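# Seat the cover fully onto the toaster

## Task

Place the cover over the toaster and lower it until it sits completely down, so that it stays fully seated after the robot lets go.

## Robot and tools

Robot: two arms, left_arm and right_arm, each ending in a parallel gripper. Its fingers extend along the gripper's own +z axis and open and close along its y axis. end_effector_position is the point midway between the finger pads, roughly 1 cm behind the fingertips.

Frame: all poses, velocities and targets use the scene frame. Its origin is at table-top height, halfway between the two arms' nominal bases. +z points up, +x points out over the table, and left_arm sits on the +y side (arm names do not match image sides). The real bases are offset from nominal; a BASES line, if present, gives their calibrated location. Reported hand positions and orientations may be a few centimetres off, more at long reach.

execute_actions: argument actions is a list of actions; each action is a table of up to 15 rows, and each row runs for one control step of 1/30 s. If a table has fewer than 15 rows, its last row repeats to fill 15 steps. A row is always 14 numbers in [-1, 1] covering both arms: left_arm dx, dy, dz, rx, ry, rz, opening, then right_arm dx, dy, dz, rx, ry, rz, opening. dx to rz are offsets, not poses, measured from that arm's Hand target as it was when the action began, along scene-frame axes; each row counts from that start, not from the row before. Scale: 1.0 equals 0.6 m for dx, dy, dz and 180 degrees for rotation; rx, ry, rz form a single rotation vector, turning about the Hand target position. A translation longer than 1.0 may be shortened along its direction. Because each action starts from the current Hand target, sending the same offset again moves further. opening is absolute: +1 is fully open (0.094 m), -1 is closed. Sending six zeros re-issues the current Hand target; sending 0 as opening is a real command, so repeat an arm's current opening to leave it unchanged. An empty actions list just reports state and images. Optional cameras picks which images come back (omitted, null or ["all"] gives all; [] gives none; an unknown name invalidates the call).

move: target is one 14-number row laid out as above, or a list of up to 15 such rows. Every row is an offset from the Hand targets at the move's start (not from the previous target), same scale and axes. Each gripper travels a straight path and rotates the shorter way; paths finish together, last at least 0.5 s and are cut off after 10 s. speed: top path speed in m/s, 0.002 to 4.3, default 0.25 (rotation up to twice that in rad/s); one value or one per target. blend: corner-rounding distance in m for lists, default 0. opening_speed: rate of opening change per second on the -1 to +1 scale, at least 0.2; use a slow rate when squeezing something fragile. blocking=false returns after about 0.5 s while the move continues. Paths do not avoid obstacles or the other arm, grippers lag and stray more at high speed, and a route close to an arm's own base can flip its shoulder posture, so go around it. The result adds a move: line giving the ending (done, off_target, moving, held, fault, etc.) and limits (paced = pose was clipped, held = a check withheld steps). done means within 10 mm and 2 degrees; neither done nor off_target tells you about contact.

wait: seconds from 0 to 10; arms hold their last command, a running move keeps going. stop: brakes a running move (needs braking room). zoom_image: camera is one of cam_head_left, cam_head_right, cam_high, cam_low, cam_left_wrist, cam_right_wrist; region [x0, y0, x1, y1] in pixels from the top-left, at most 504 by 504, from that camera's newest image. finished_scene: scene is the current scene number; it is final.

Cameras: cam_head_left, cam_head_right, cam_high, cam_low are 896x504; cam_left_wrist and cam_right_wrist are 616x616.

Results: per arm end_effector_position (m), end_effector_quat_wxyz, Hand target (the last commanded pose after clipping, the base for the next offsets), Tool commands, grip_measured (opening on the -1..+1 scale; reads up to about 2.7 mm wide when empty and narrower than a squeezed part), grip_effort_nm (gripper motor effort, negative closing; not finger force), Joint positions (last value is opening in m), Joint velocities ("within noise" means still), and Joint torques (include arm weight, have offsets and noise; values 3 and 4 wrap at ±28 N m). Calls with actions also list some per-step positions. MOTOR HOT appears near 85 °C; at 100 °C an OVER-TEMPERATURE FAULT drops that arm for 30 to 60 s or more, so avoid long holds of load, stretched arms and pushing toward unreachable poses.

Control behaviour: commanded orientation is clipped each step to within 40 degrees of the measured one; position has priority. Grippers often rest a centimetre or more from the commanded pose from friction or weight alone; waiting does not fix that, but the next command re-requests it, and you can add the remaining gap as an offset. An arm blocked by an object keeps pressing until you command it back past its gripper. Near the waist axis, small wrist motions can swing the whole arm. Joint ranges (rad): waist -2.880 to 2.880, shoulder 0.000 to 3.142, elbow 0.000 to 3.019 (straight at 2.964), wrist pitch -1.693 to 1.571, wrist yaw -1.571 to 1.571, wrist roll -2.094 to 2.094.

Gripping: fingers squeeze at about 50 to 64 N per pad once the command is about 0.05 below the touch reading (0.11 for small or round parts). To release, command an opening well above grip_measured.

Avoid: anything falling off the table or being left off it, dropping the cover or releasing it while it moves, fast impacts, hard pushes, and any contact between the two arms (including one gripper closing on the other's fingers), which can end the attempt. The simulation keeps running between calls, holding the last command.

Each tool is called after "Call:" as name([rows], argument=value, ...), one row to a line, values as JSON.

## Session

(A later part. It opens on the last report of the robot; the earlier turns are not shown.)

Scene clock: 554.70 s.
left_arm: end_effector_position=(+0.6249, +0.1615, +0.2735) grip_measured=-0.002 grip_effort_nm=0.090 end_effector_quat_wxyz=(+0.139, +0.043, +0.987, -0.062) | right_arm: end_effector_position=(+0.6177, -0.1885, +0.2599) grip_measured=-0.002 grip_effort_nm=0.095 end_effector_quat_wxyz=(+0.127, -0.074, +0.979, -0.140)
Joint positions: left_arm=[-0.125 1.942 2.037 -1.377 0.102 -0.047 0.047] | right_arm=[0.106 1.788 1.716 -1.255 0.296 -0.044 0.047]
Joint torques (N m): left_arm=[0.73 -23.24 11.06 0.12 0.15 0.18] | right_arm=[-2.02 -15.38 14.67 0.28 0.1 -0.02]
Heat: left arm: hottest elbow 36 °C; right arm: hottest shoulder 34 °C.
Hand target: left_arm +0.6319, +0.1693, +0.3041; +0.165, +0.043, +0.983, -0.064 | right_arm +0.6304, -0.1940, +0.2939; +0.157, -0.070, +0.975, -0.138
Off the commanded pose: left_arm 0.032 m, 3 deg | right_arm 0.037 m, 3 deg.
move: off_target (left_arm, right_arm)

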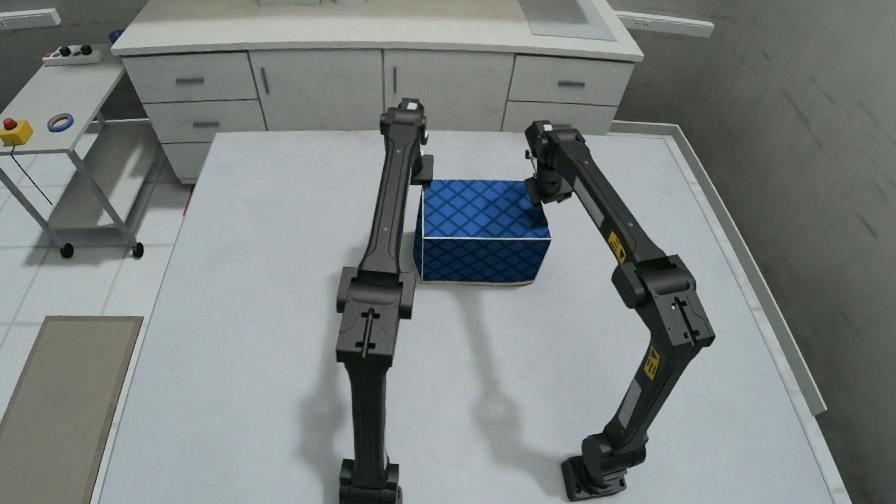

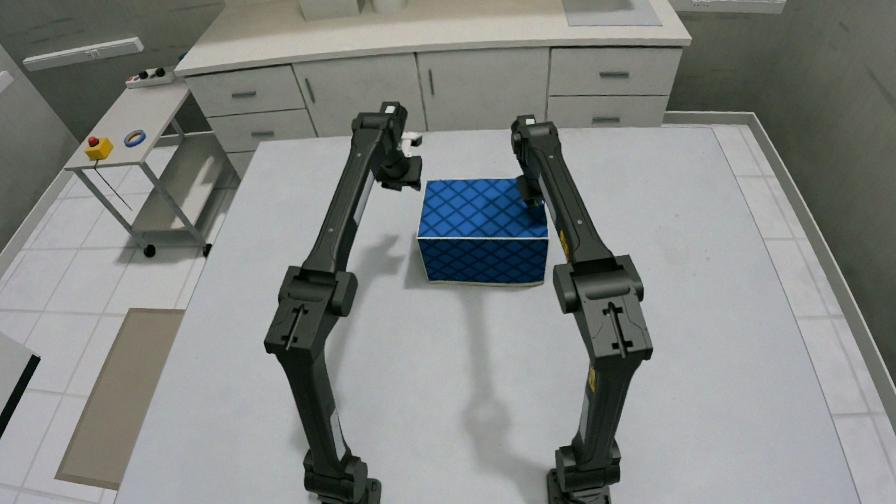

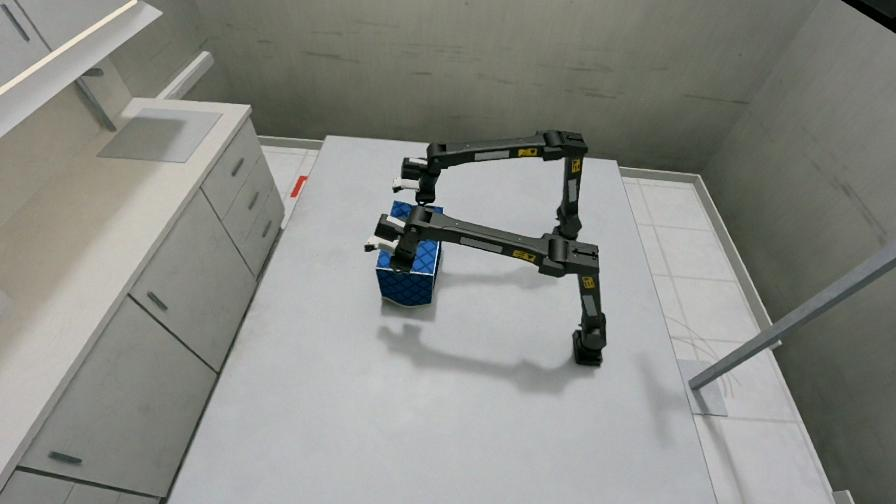

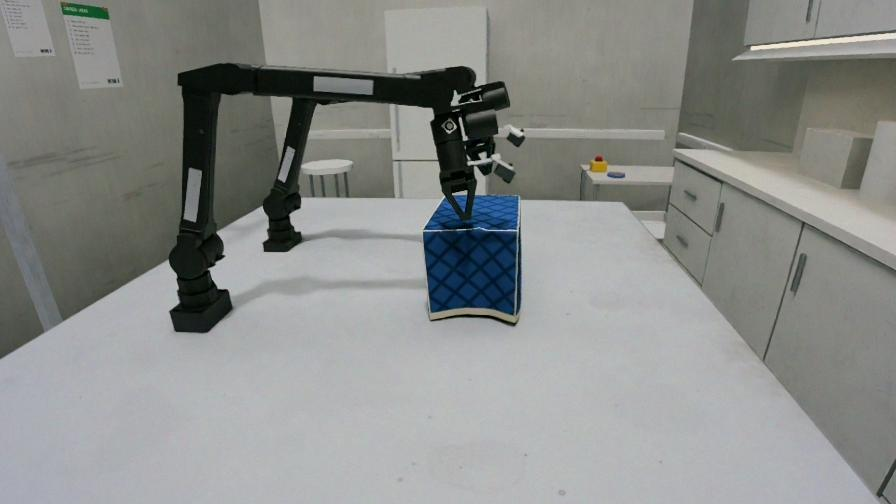

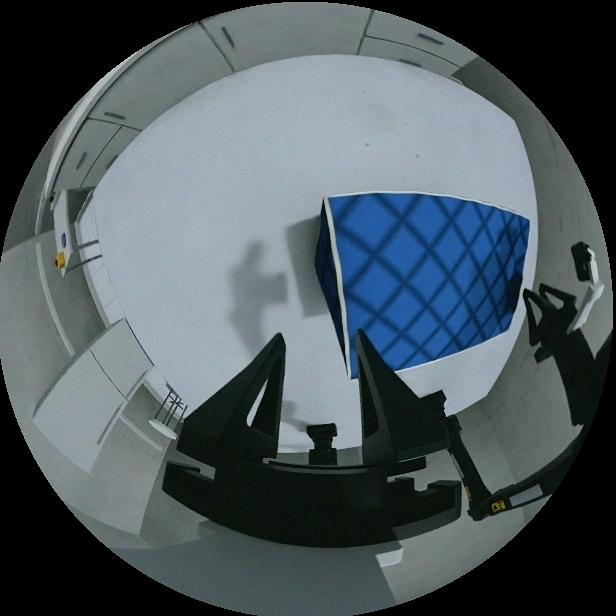

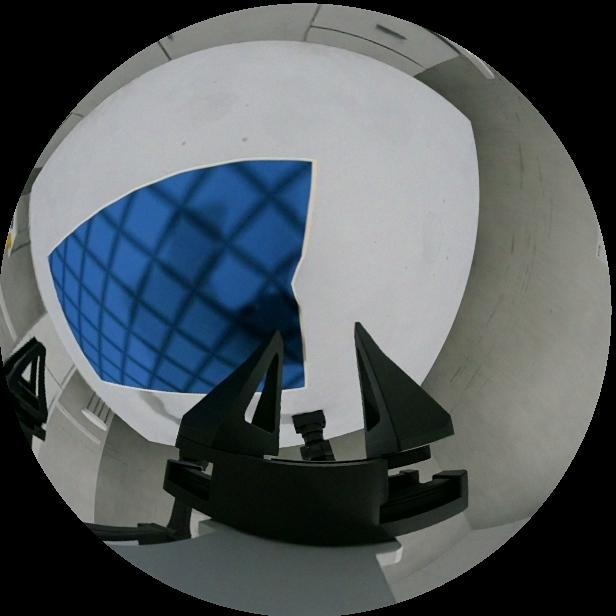

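Call:
move(target=[-0.05,0.1,0.1,0,0,0,0,-0.05,-0.1,0.1,0,0,0,0], speed=0.15)

Call:
zoom_image(camera="cam_low", region=[370, 170, 570, 370])

Call:
zoom_image(camera="cam_high", region=[320, 170, 500, 350])

Call:
zoom_image(camera="cam_head_left", region=[360, 120, 580, 320])

Scene clock: 560.67 s.
left_arm: end_effector_position=(+0.5981, +0.2239, +0.3381) grip_measured=-0.002 grip_effort_nm=0.090 end_effector_quat_wxyz=(+0.142, +0.041, +0.987, -0.064) | right_arm: end_effector_position=(+0.5910, -0.2503, +0.3230) grip_measured=-0.002 grip_effort_nm=0.095 end_effector_quat_wxyz=(+0.129, -0.070, +0.980, -0.138)
Joint positions: left_arm=[-0.025 1.872 2.103 -1.518 0.133 0.044 0.047] | right_arm=[-0.003 1.691 1.749 -1.352 0.264 -0.146 0.047]
Joint torques (N m): left_arm=[0.44 -21.6 10.91 0.06 0.2 0.17] | right_arm=[-1.55 -13.86 14.79 0.38 0.07 -0.03]
Heat: left arm: hottest elbow 37 °C; right arm: hottest shoulder 34 °C.
Hand target: left_arm +0.6020, +0.2292, +0.3642; +0.165, +0.043, +0.983, -0.064 | right_arm +0.6004, -0.2538, +0.3541; +0.157, -0.071, +0.975, -0.138
Off the commanded pose: left_arm 0.027 m, 3 deg | right_arm 0.033 m, 3 deg.
move: off_target (left_arm, right_arm)

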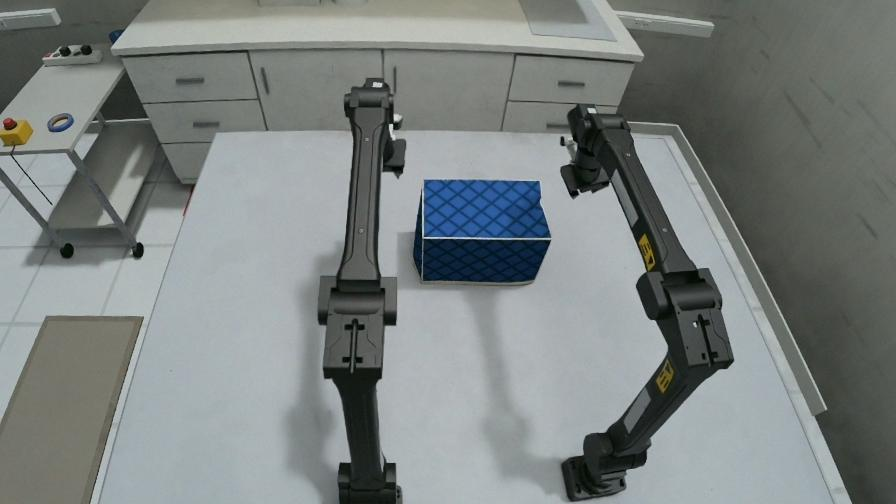

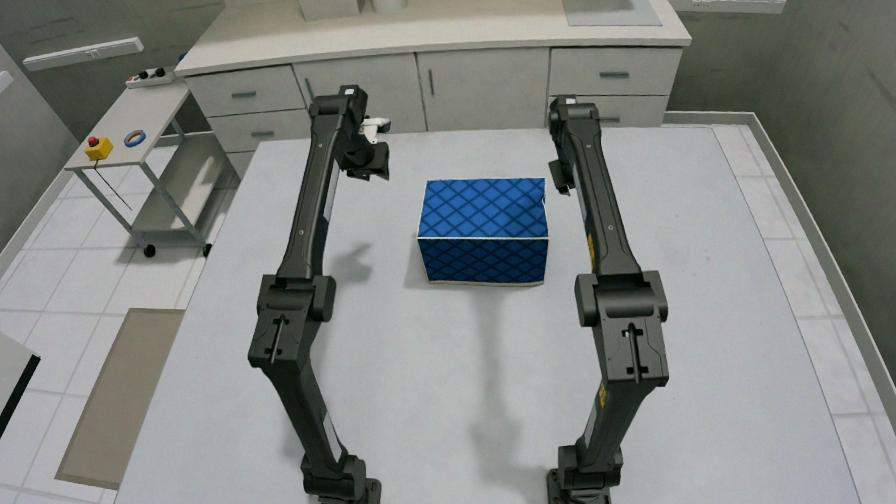

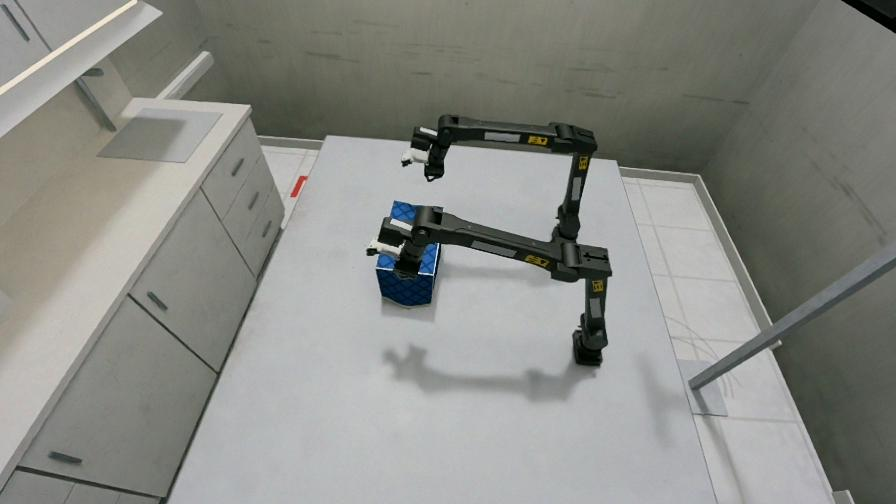

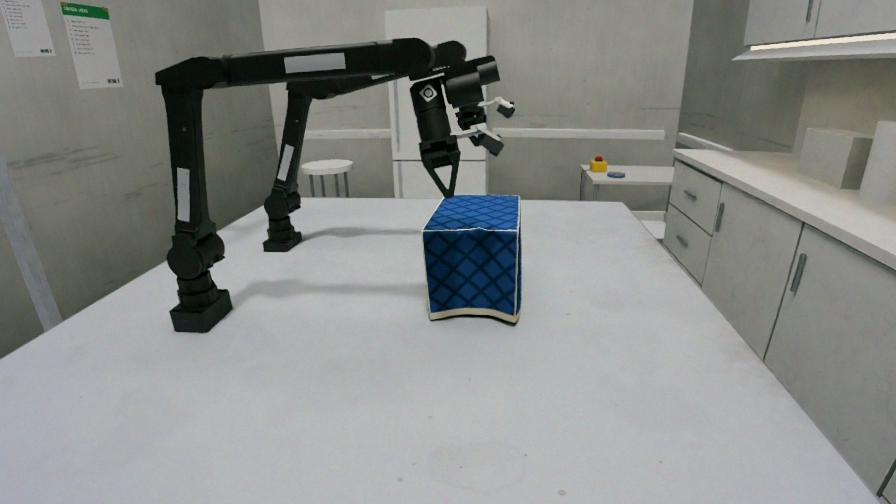

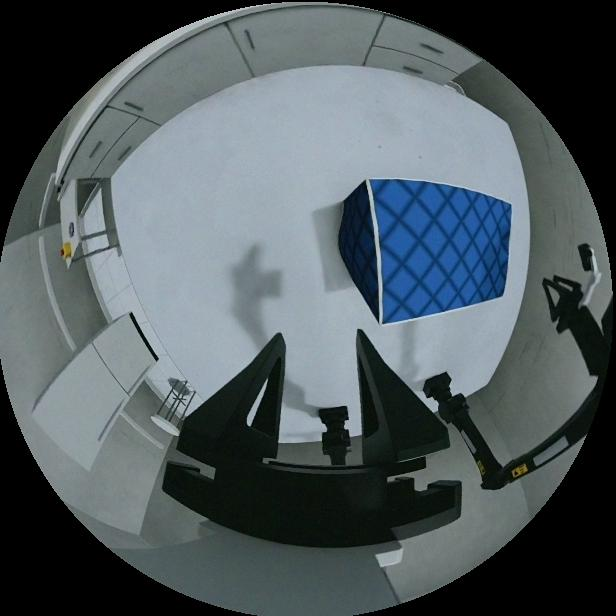

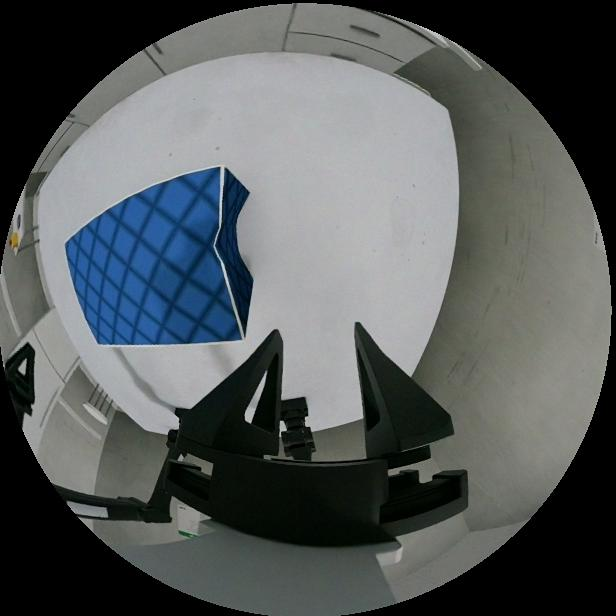

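Scaled by 2.520.

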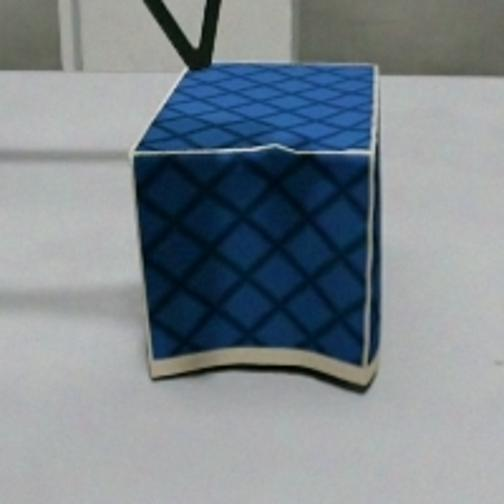

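Scaled by 2.800.

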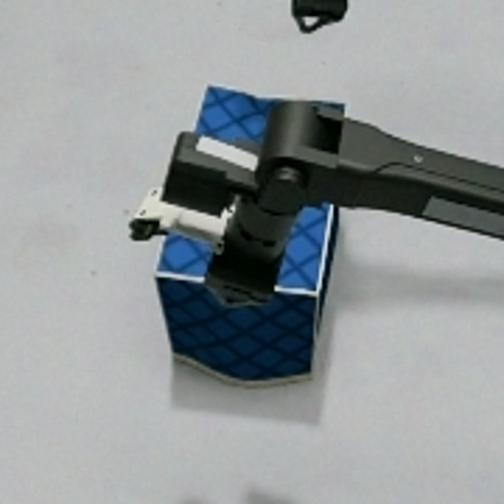

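Scaled by 2.291.

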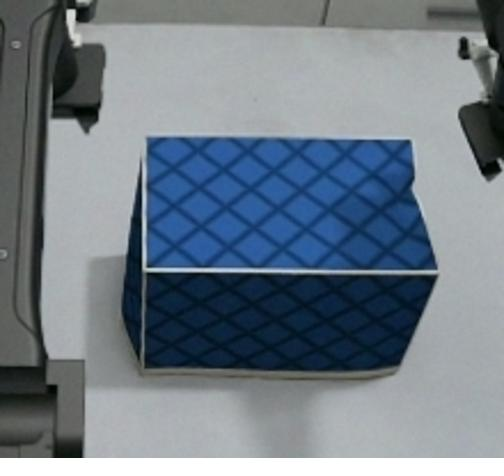

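Call:
move([
  [-0.02,-0.15,-0.08,0,0,0,-1,-0.02,0.15,-0.09,-0,0,0,-1],
  [-0.02,-0.2,-0.275,0,0,0,-1,-0.02,0.22,-0.275,0,0,0,-1],
], speed=[0.2,0.08])

Call:
zoom_image(camera="cam_low", region=[370, 170, 570, 370])

Scene clock: 571.63 s.
left_arm: end_effector_position=(+0.5914, +0.1270, +0.2151) grip_measured=-0.988 grip_effort_nm=-0.628 end_effector_quat_wxyz=(+0.172, +0.035, +0.983, -0.061) | right_arm: end_effector_position=(+0.5932, -0.1334, +0.2303) grip_measured=-0.996 grip_effort_nm=-0.227 end_effector_quat_wxyz=(+0.186, -0.064, +0.971, -0.139)
Joint positions: left_arm=[-0.193 1.818 1.687 -1.079 0.068 -0.129 0.001] | right_arm=[0.216 1.701 1.499 -1.039 0.34 0.065 0]
Joint torques (N m): left_arm=[-2.32 -18.61 6.76 1.2 0.07 -0.04] | right_arm=[0.56 -9.99 6.67 1.07 0 0.34]
Heat: left arm: hottest elbow 37 °C; right arm: hottest shoulder 34 °C.
Hand target: left_arm +0.5899, +0.1092, +0.1991; +0.165, +0.043, +0.983, -0.064 | right_arm +0.5883, -0.1218, +0.1889; +0.156, -0.071, +0.975, -0.138
Off the commanded pose: left_arm 0.024 m, 1 deg | right_arm 0.043 m, 4 deg.
move: off_target (left_arm, right_arm)

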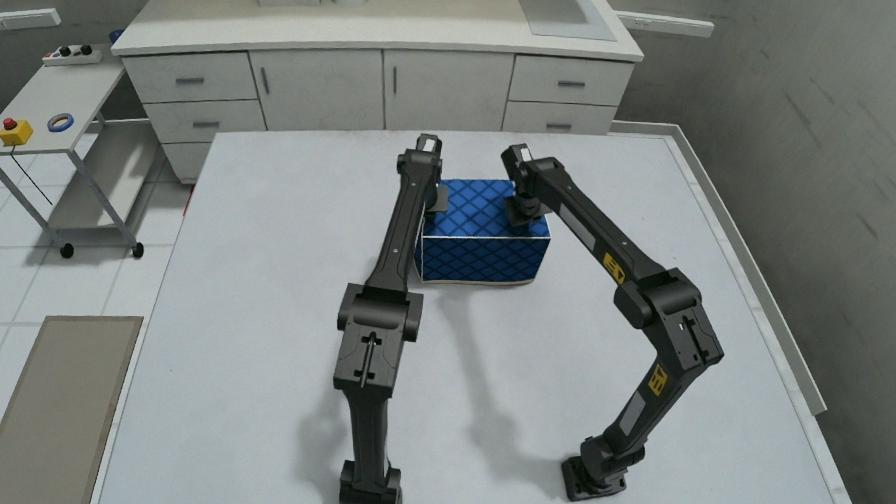

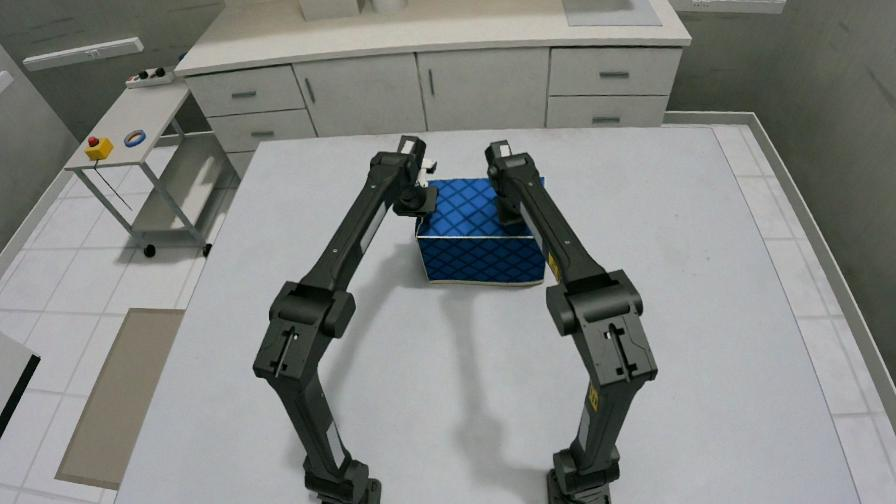

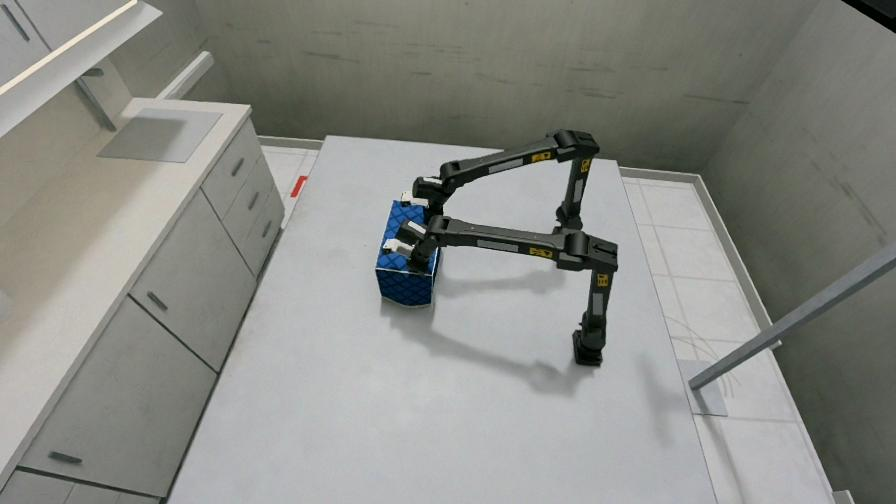

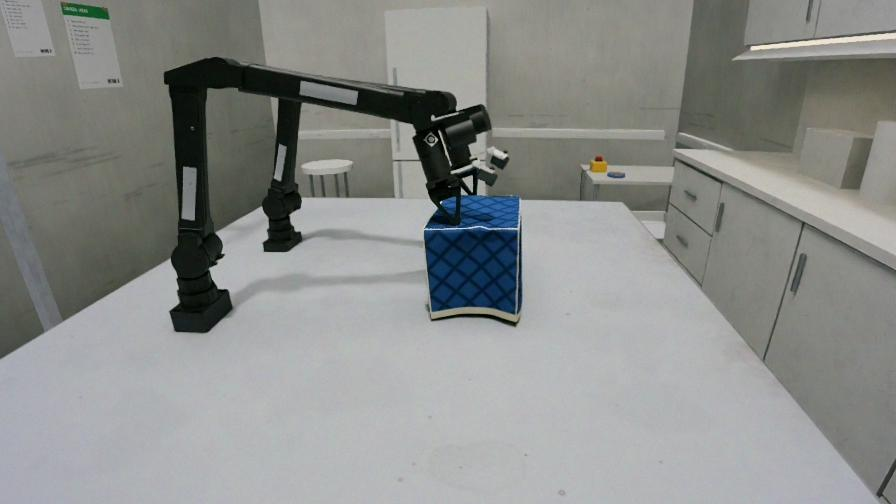

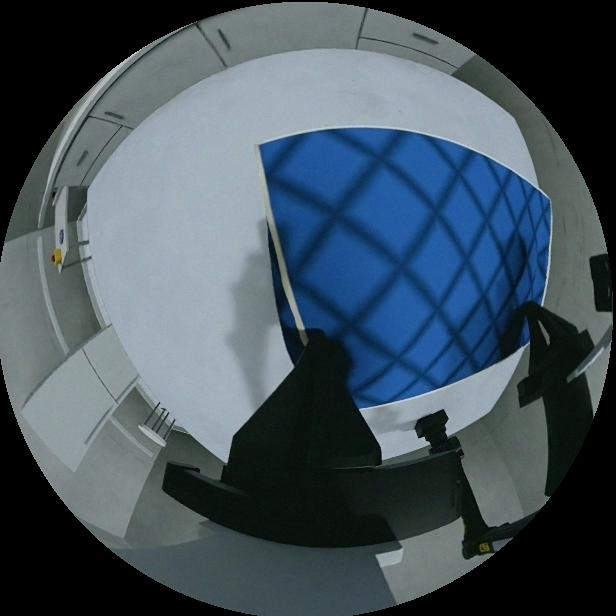

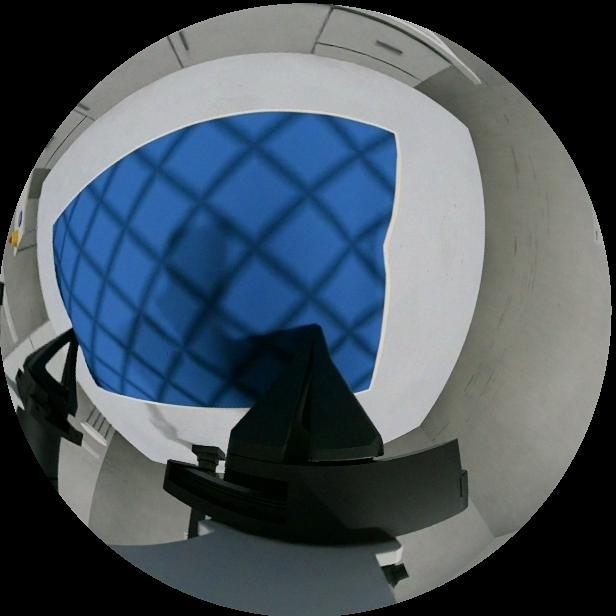

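Scaled by 2.520.

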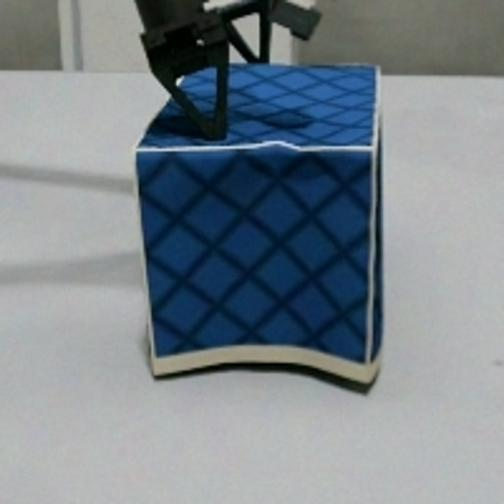

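Call:
move(target=[-0.03,0.1,0.25,0,0,0,-1,-0.03,-0.12,0.25,0,0,0,-1], speed=0.2, cameras=["cam_low","cam_head_left"])

Call:
zoom_image(camera="cam_low", region=[370, 170, 570, 370])

Scene clock: 580.03 s.
left_arm: end_effector_position=(+0.5638, +0.1643, +0.3279) grip_measured=-0.988 grip_effort_nm=-0.632 end_effector_quat_wxyz=(+0.146, +0.042, +0.986, -0.062) | right_arm: end_effector_position=(+0.5583, -0.1910, +0.3169) grip_measured=-0.996 grip_effort_nm=-0.222 end_effector_quat_wxyz=(+0.137, -0.070, +0.978, -0.140)
Joint positions: left_arm=[-0.133 1.764 1.919 -1.423 0.098 -0.058 0.001] | right_arm=[0.118 1.612 1.632 -1.331 0.301 -0.029 0]
Joint torques (N m): left_arm=[0.85 -19.02 11.18 0.23 0.2 0.18] | right_arm=[-1.85 -11.87 14.57 0.29 0.11 -0.01]
Heat: left arm: hottest elbow 37 °C; right arm: hottest shoulder 34 °C.
Hand target: left_arm +0.5719, +0.1694, +0.3491; +0.165, +0.043, +0.983, -0.064 | right_arm +0.5703, -0.1940, +0.3390; +0.157, -0.070, +0.975, -0.138
Off the commanded pose: left_arm 0.023 m, 2 deg | right_arm 0.025 m, 2 deg.
move: off_target (left_arm, right_arm)
Images, in order (width x height): cam_head_left 896x504, cam_low 896x504.

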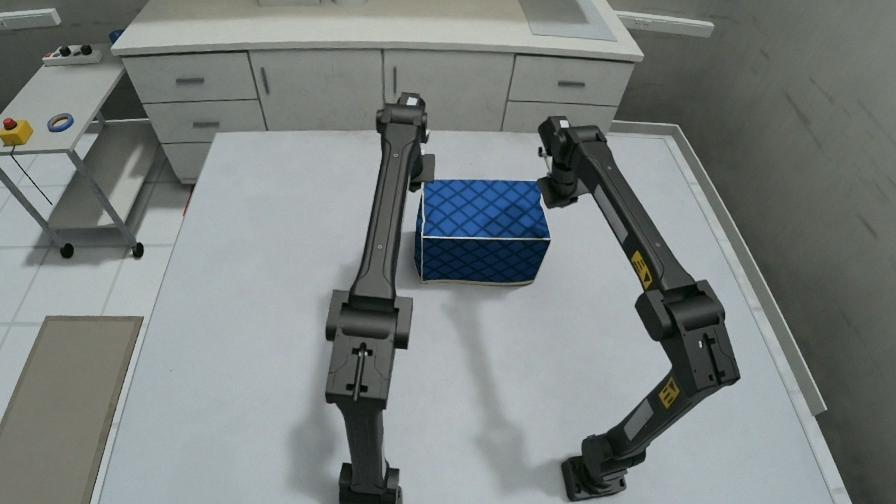

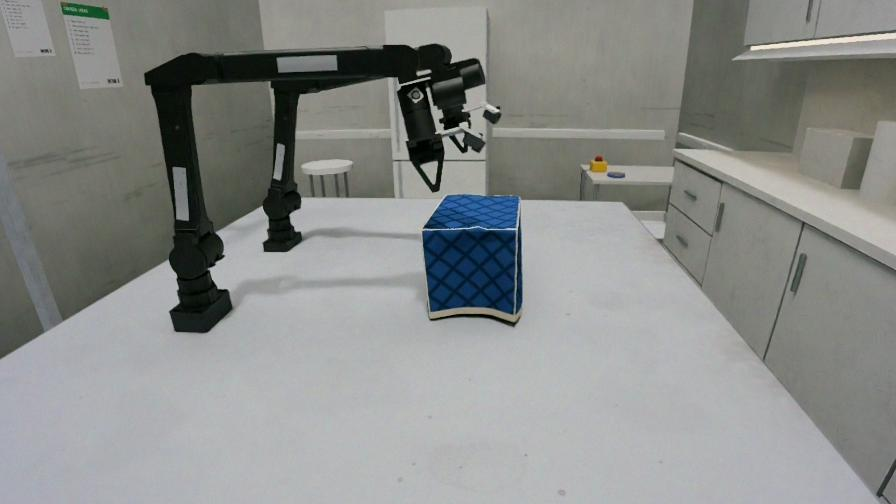

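Scaled by 2.520.

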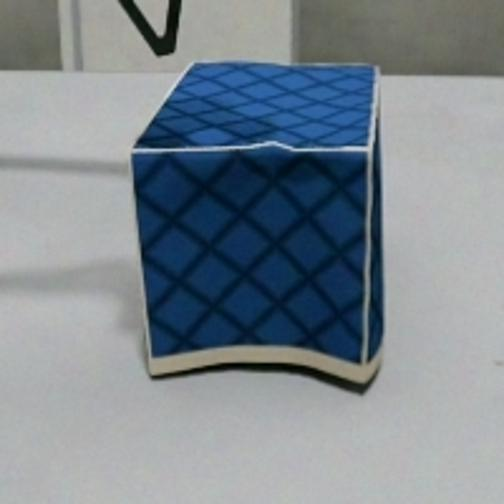

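Call:
finished_scene(scene=1)

The scene is finished: the task was done.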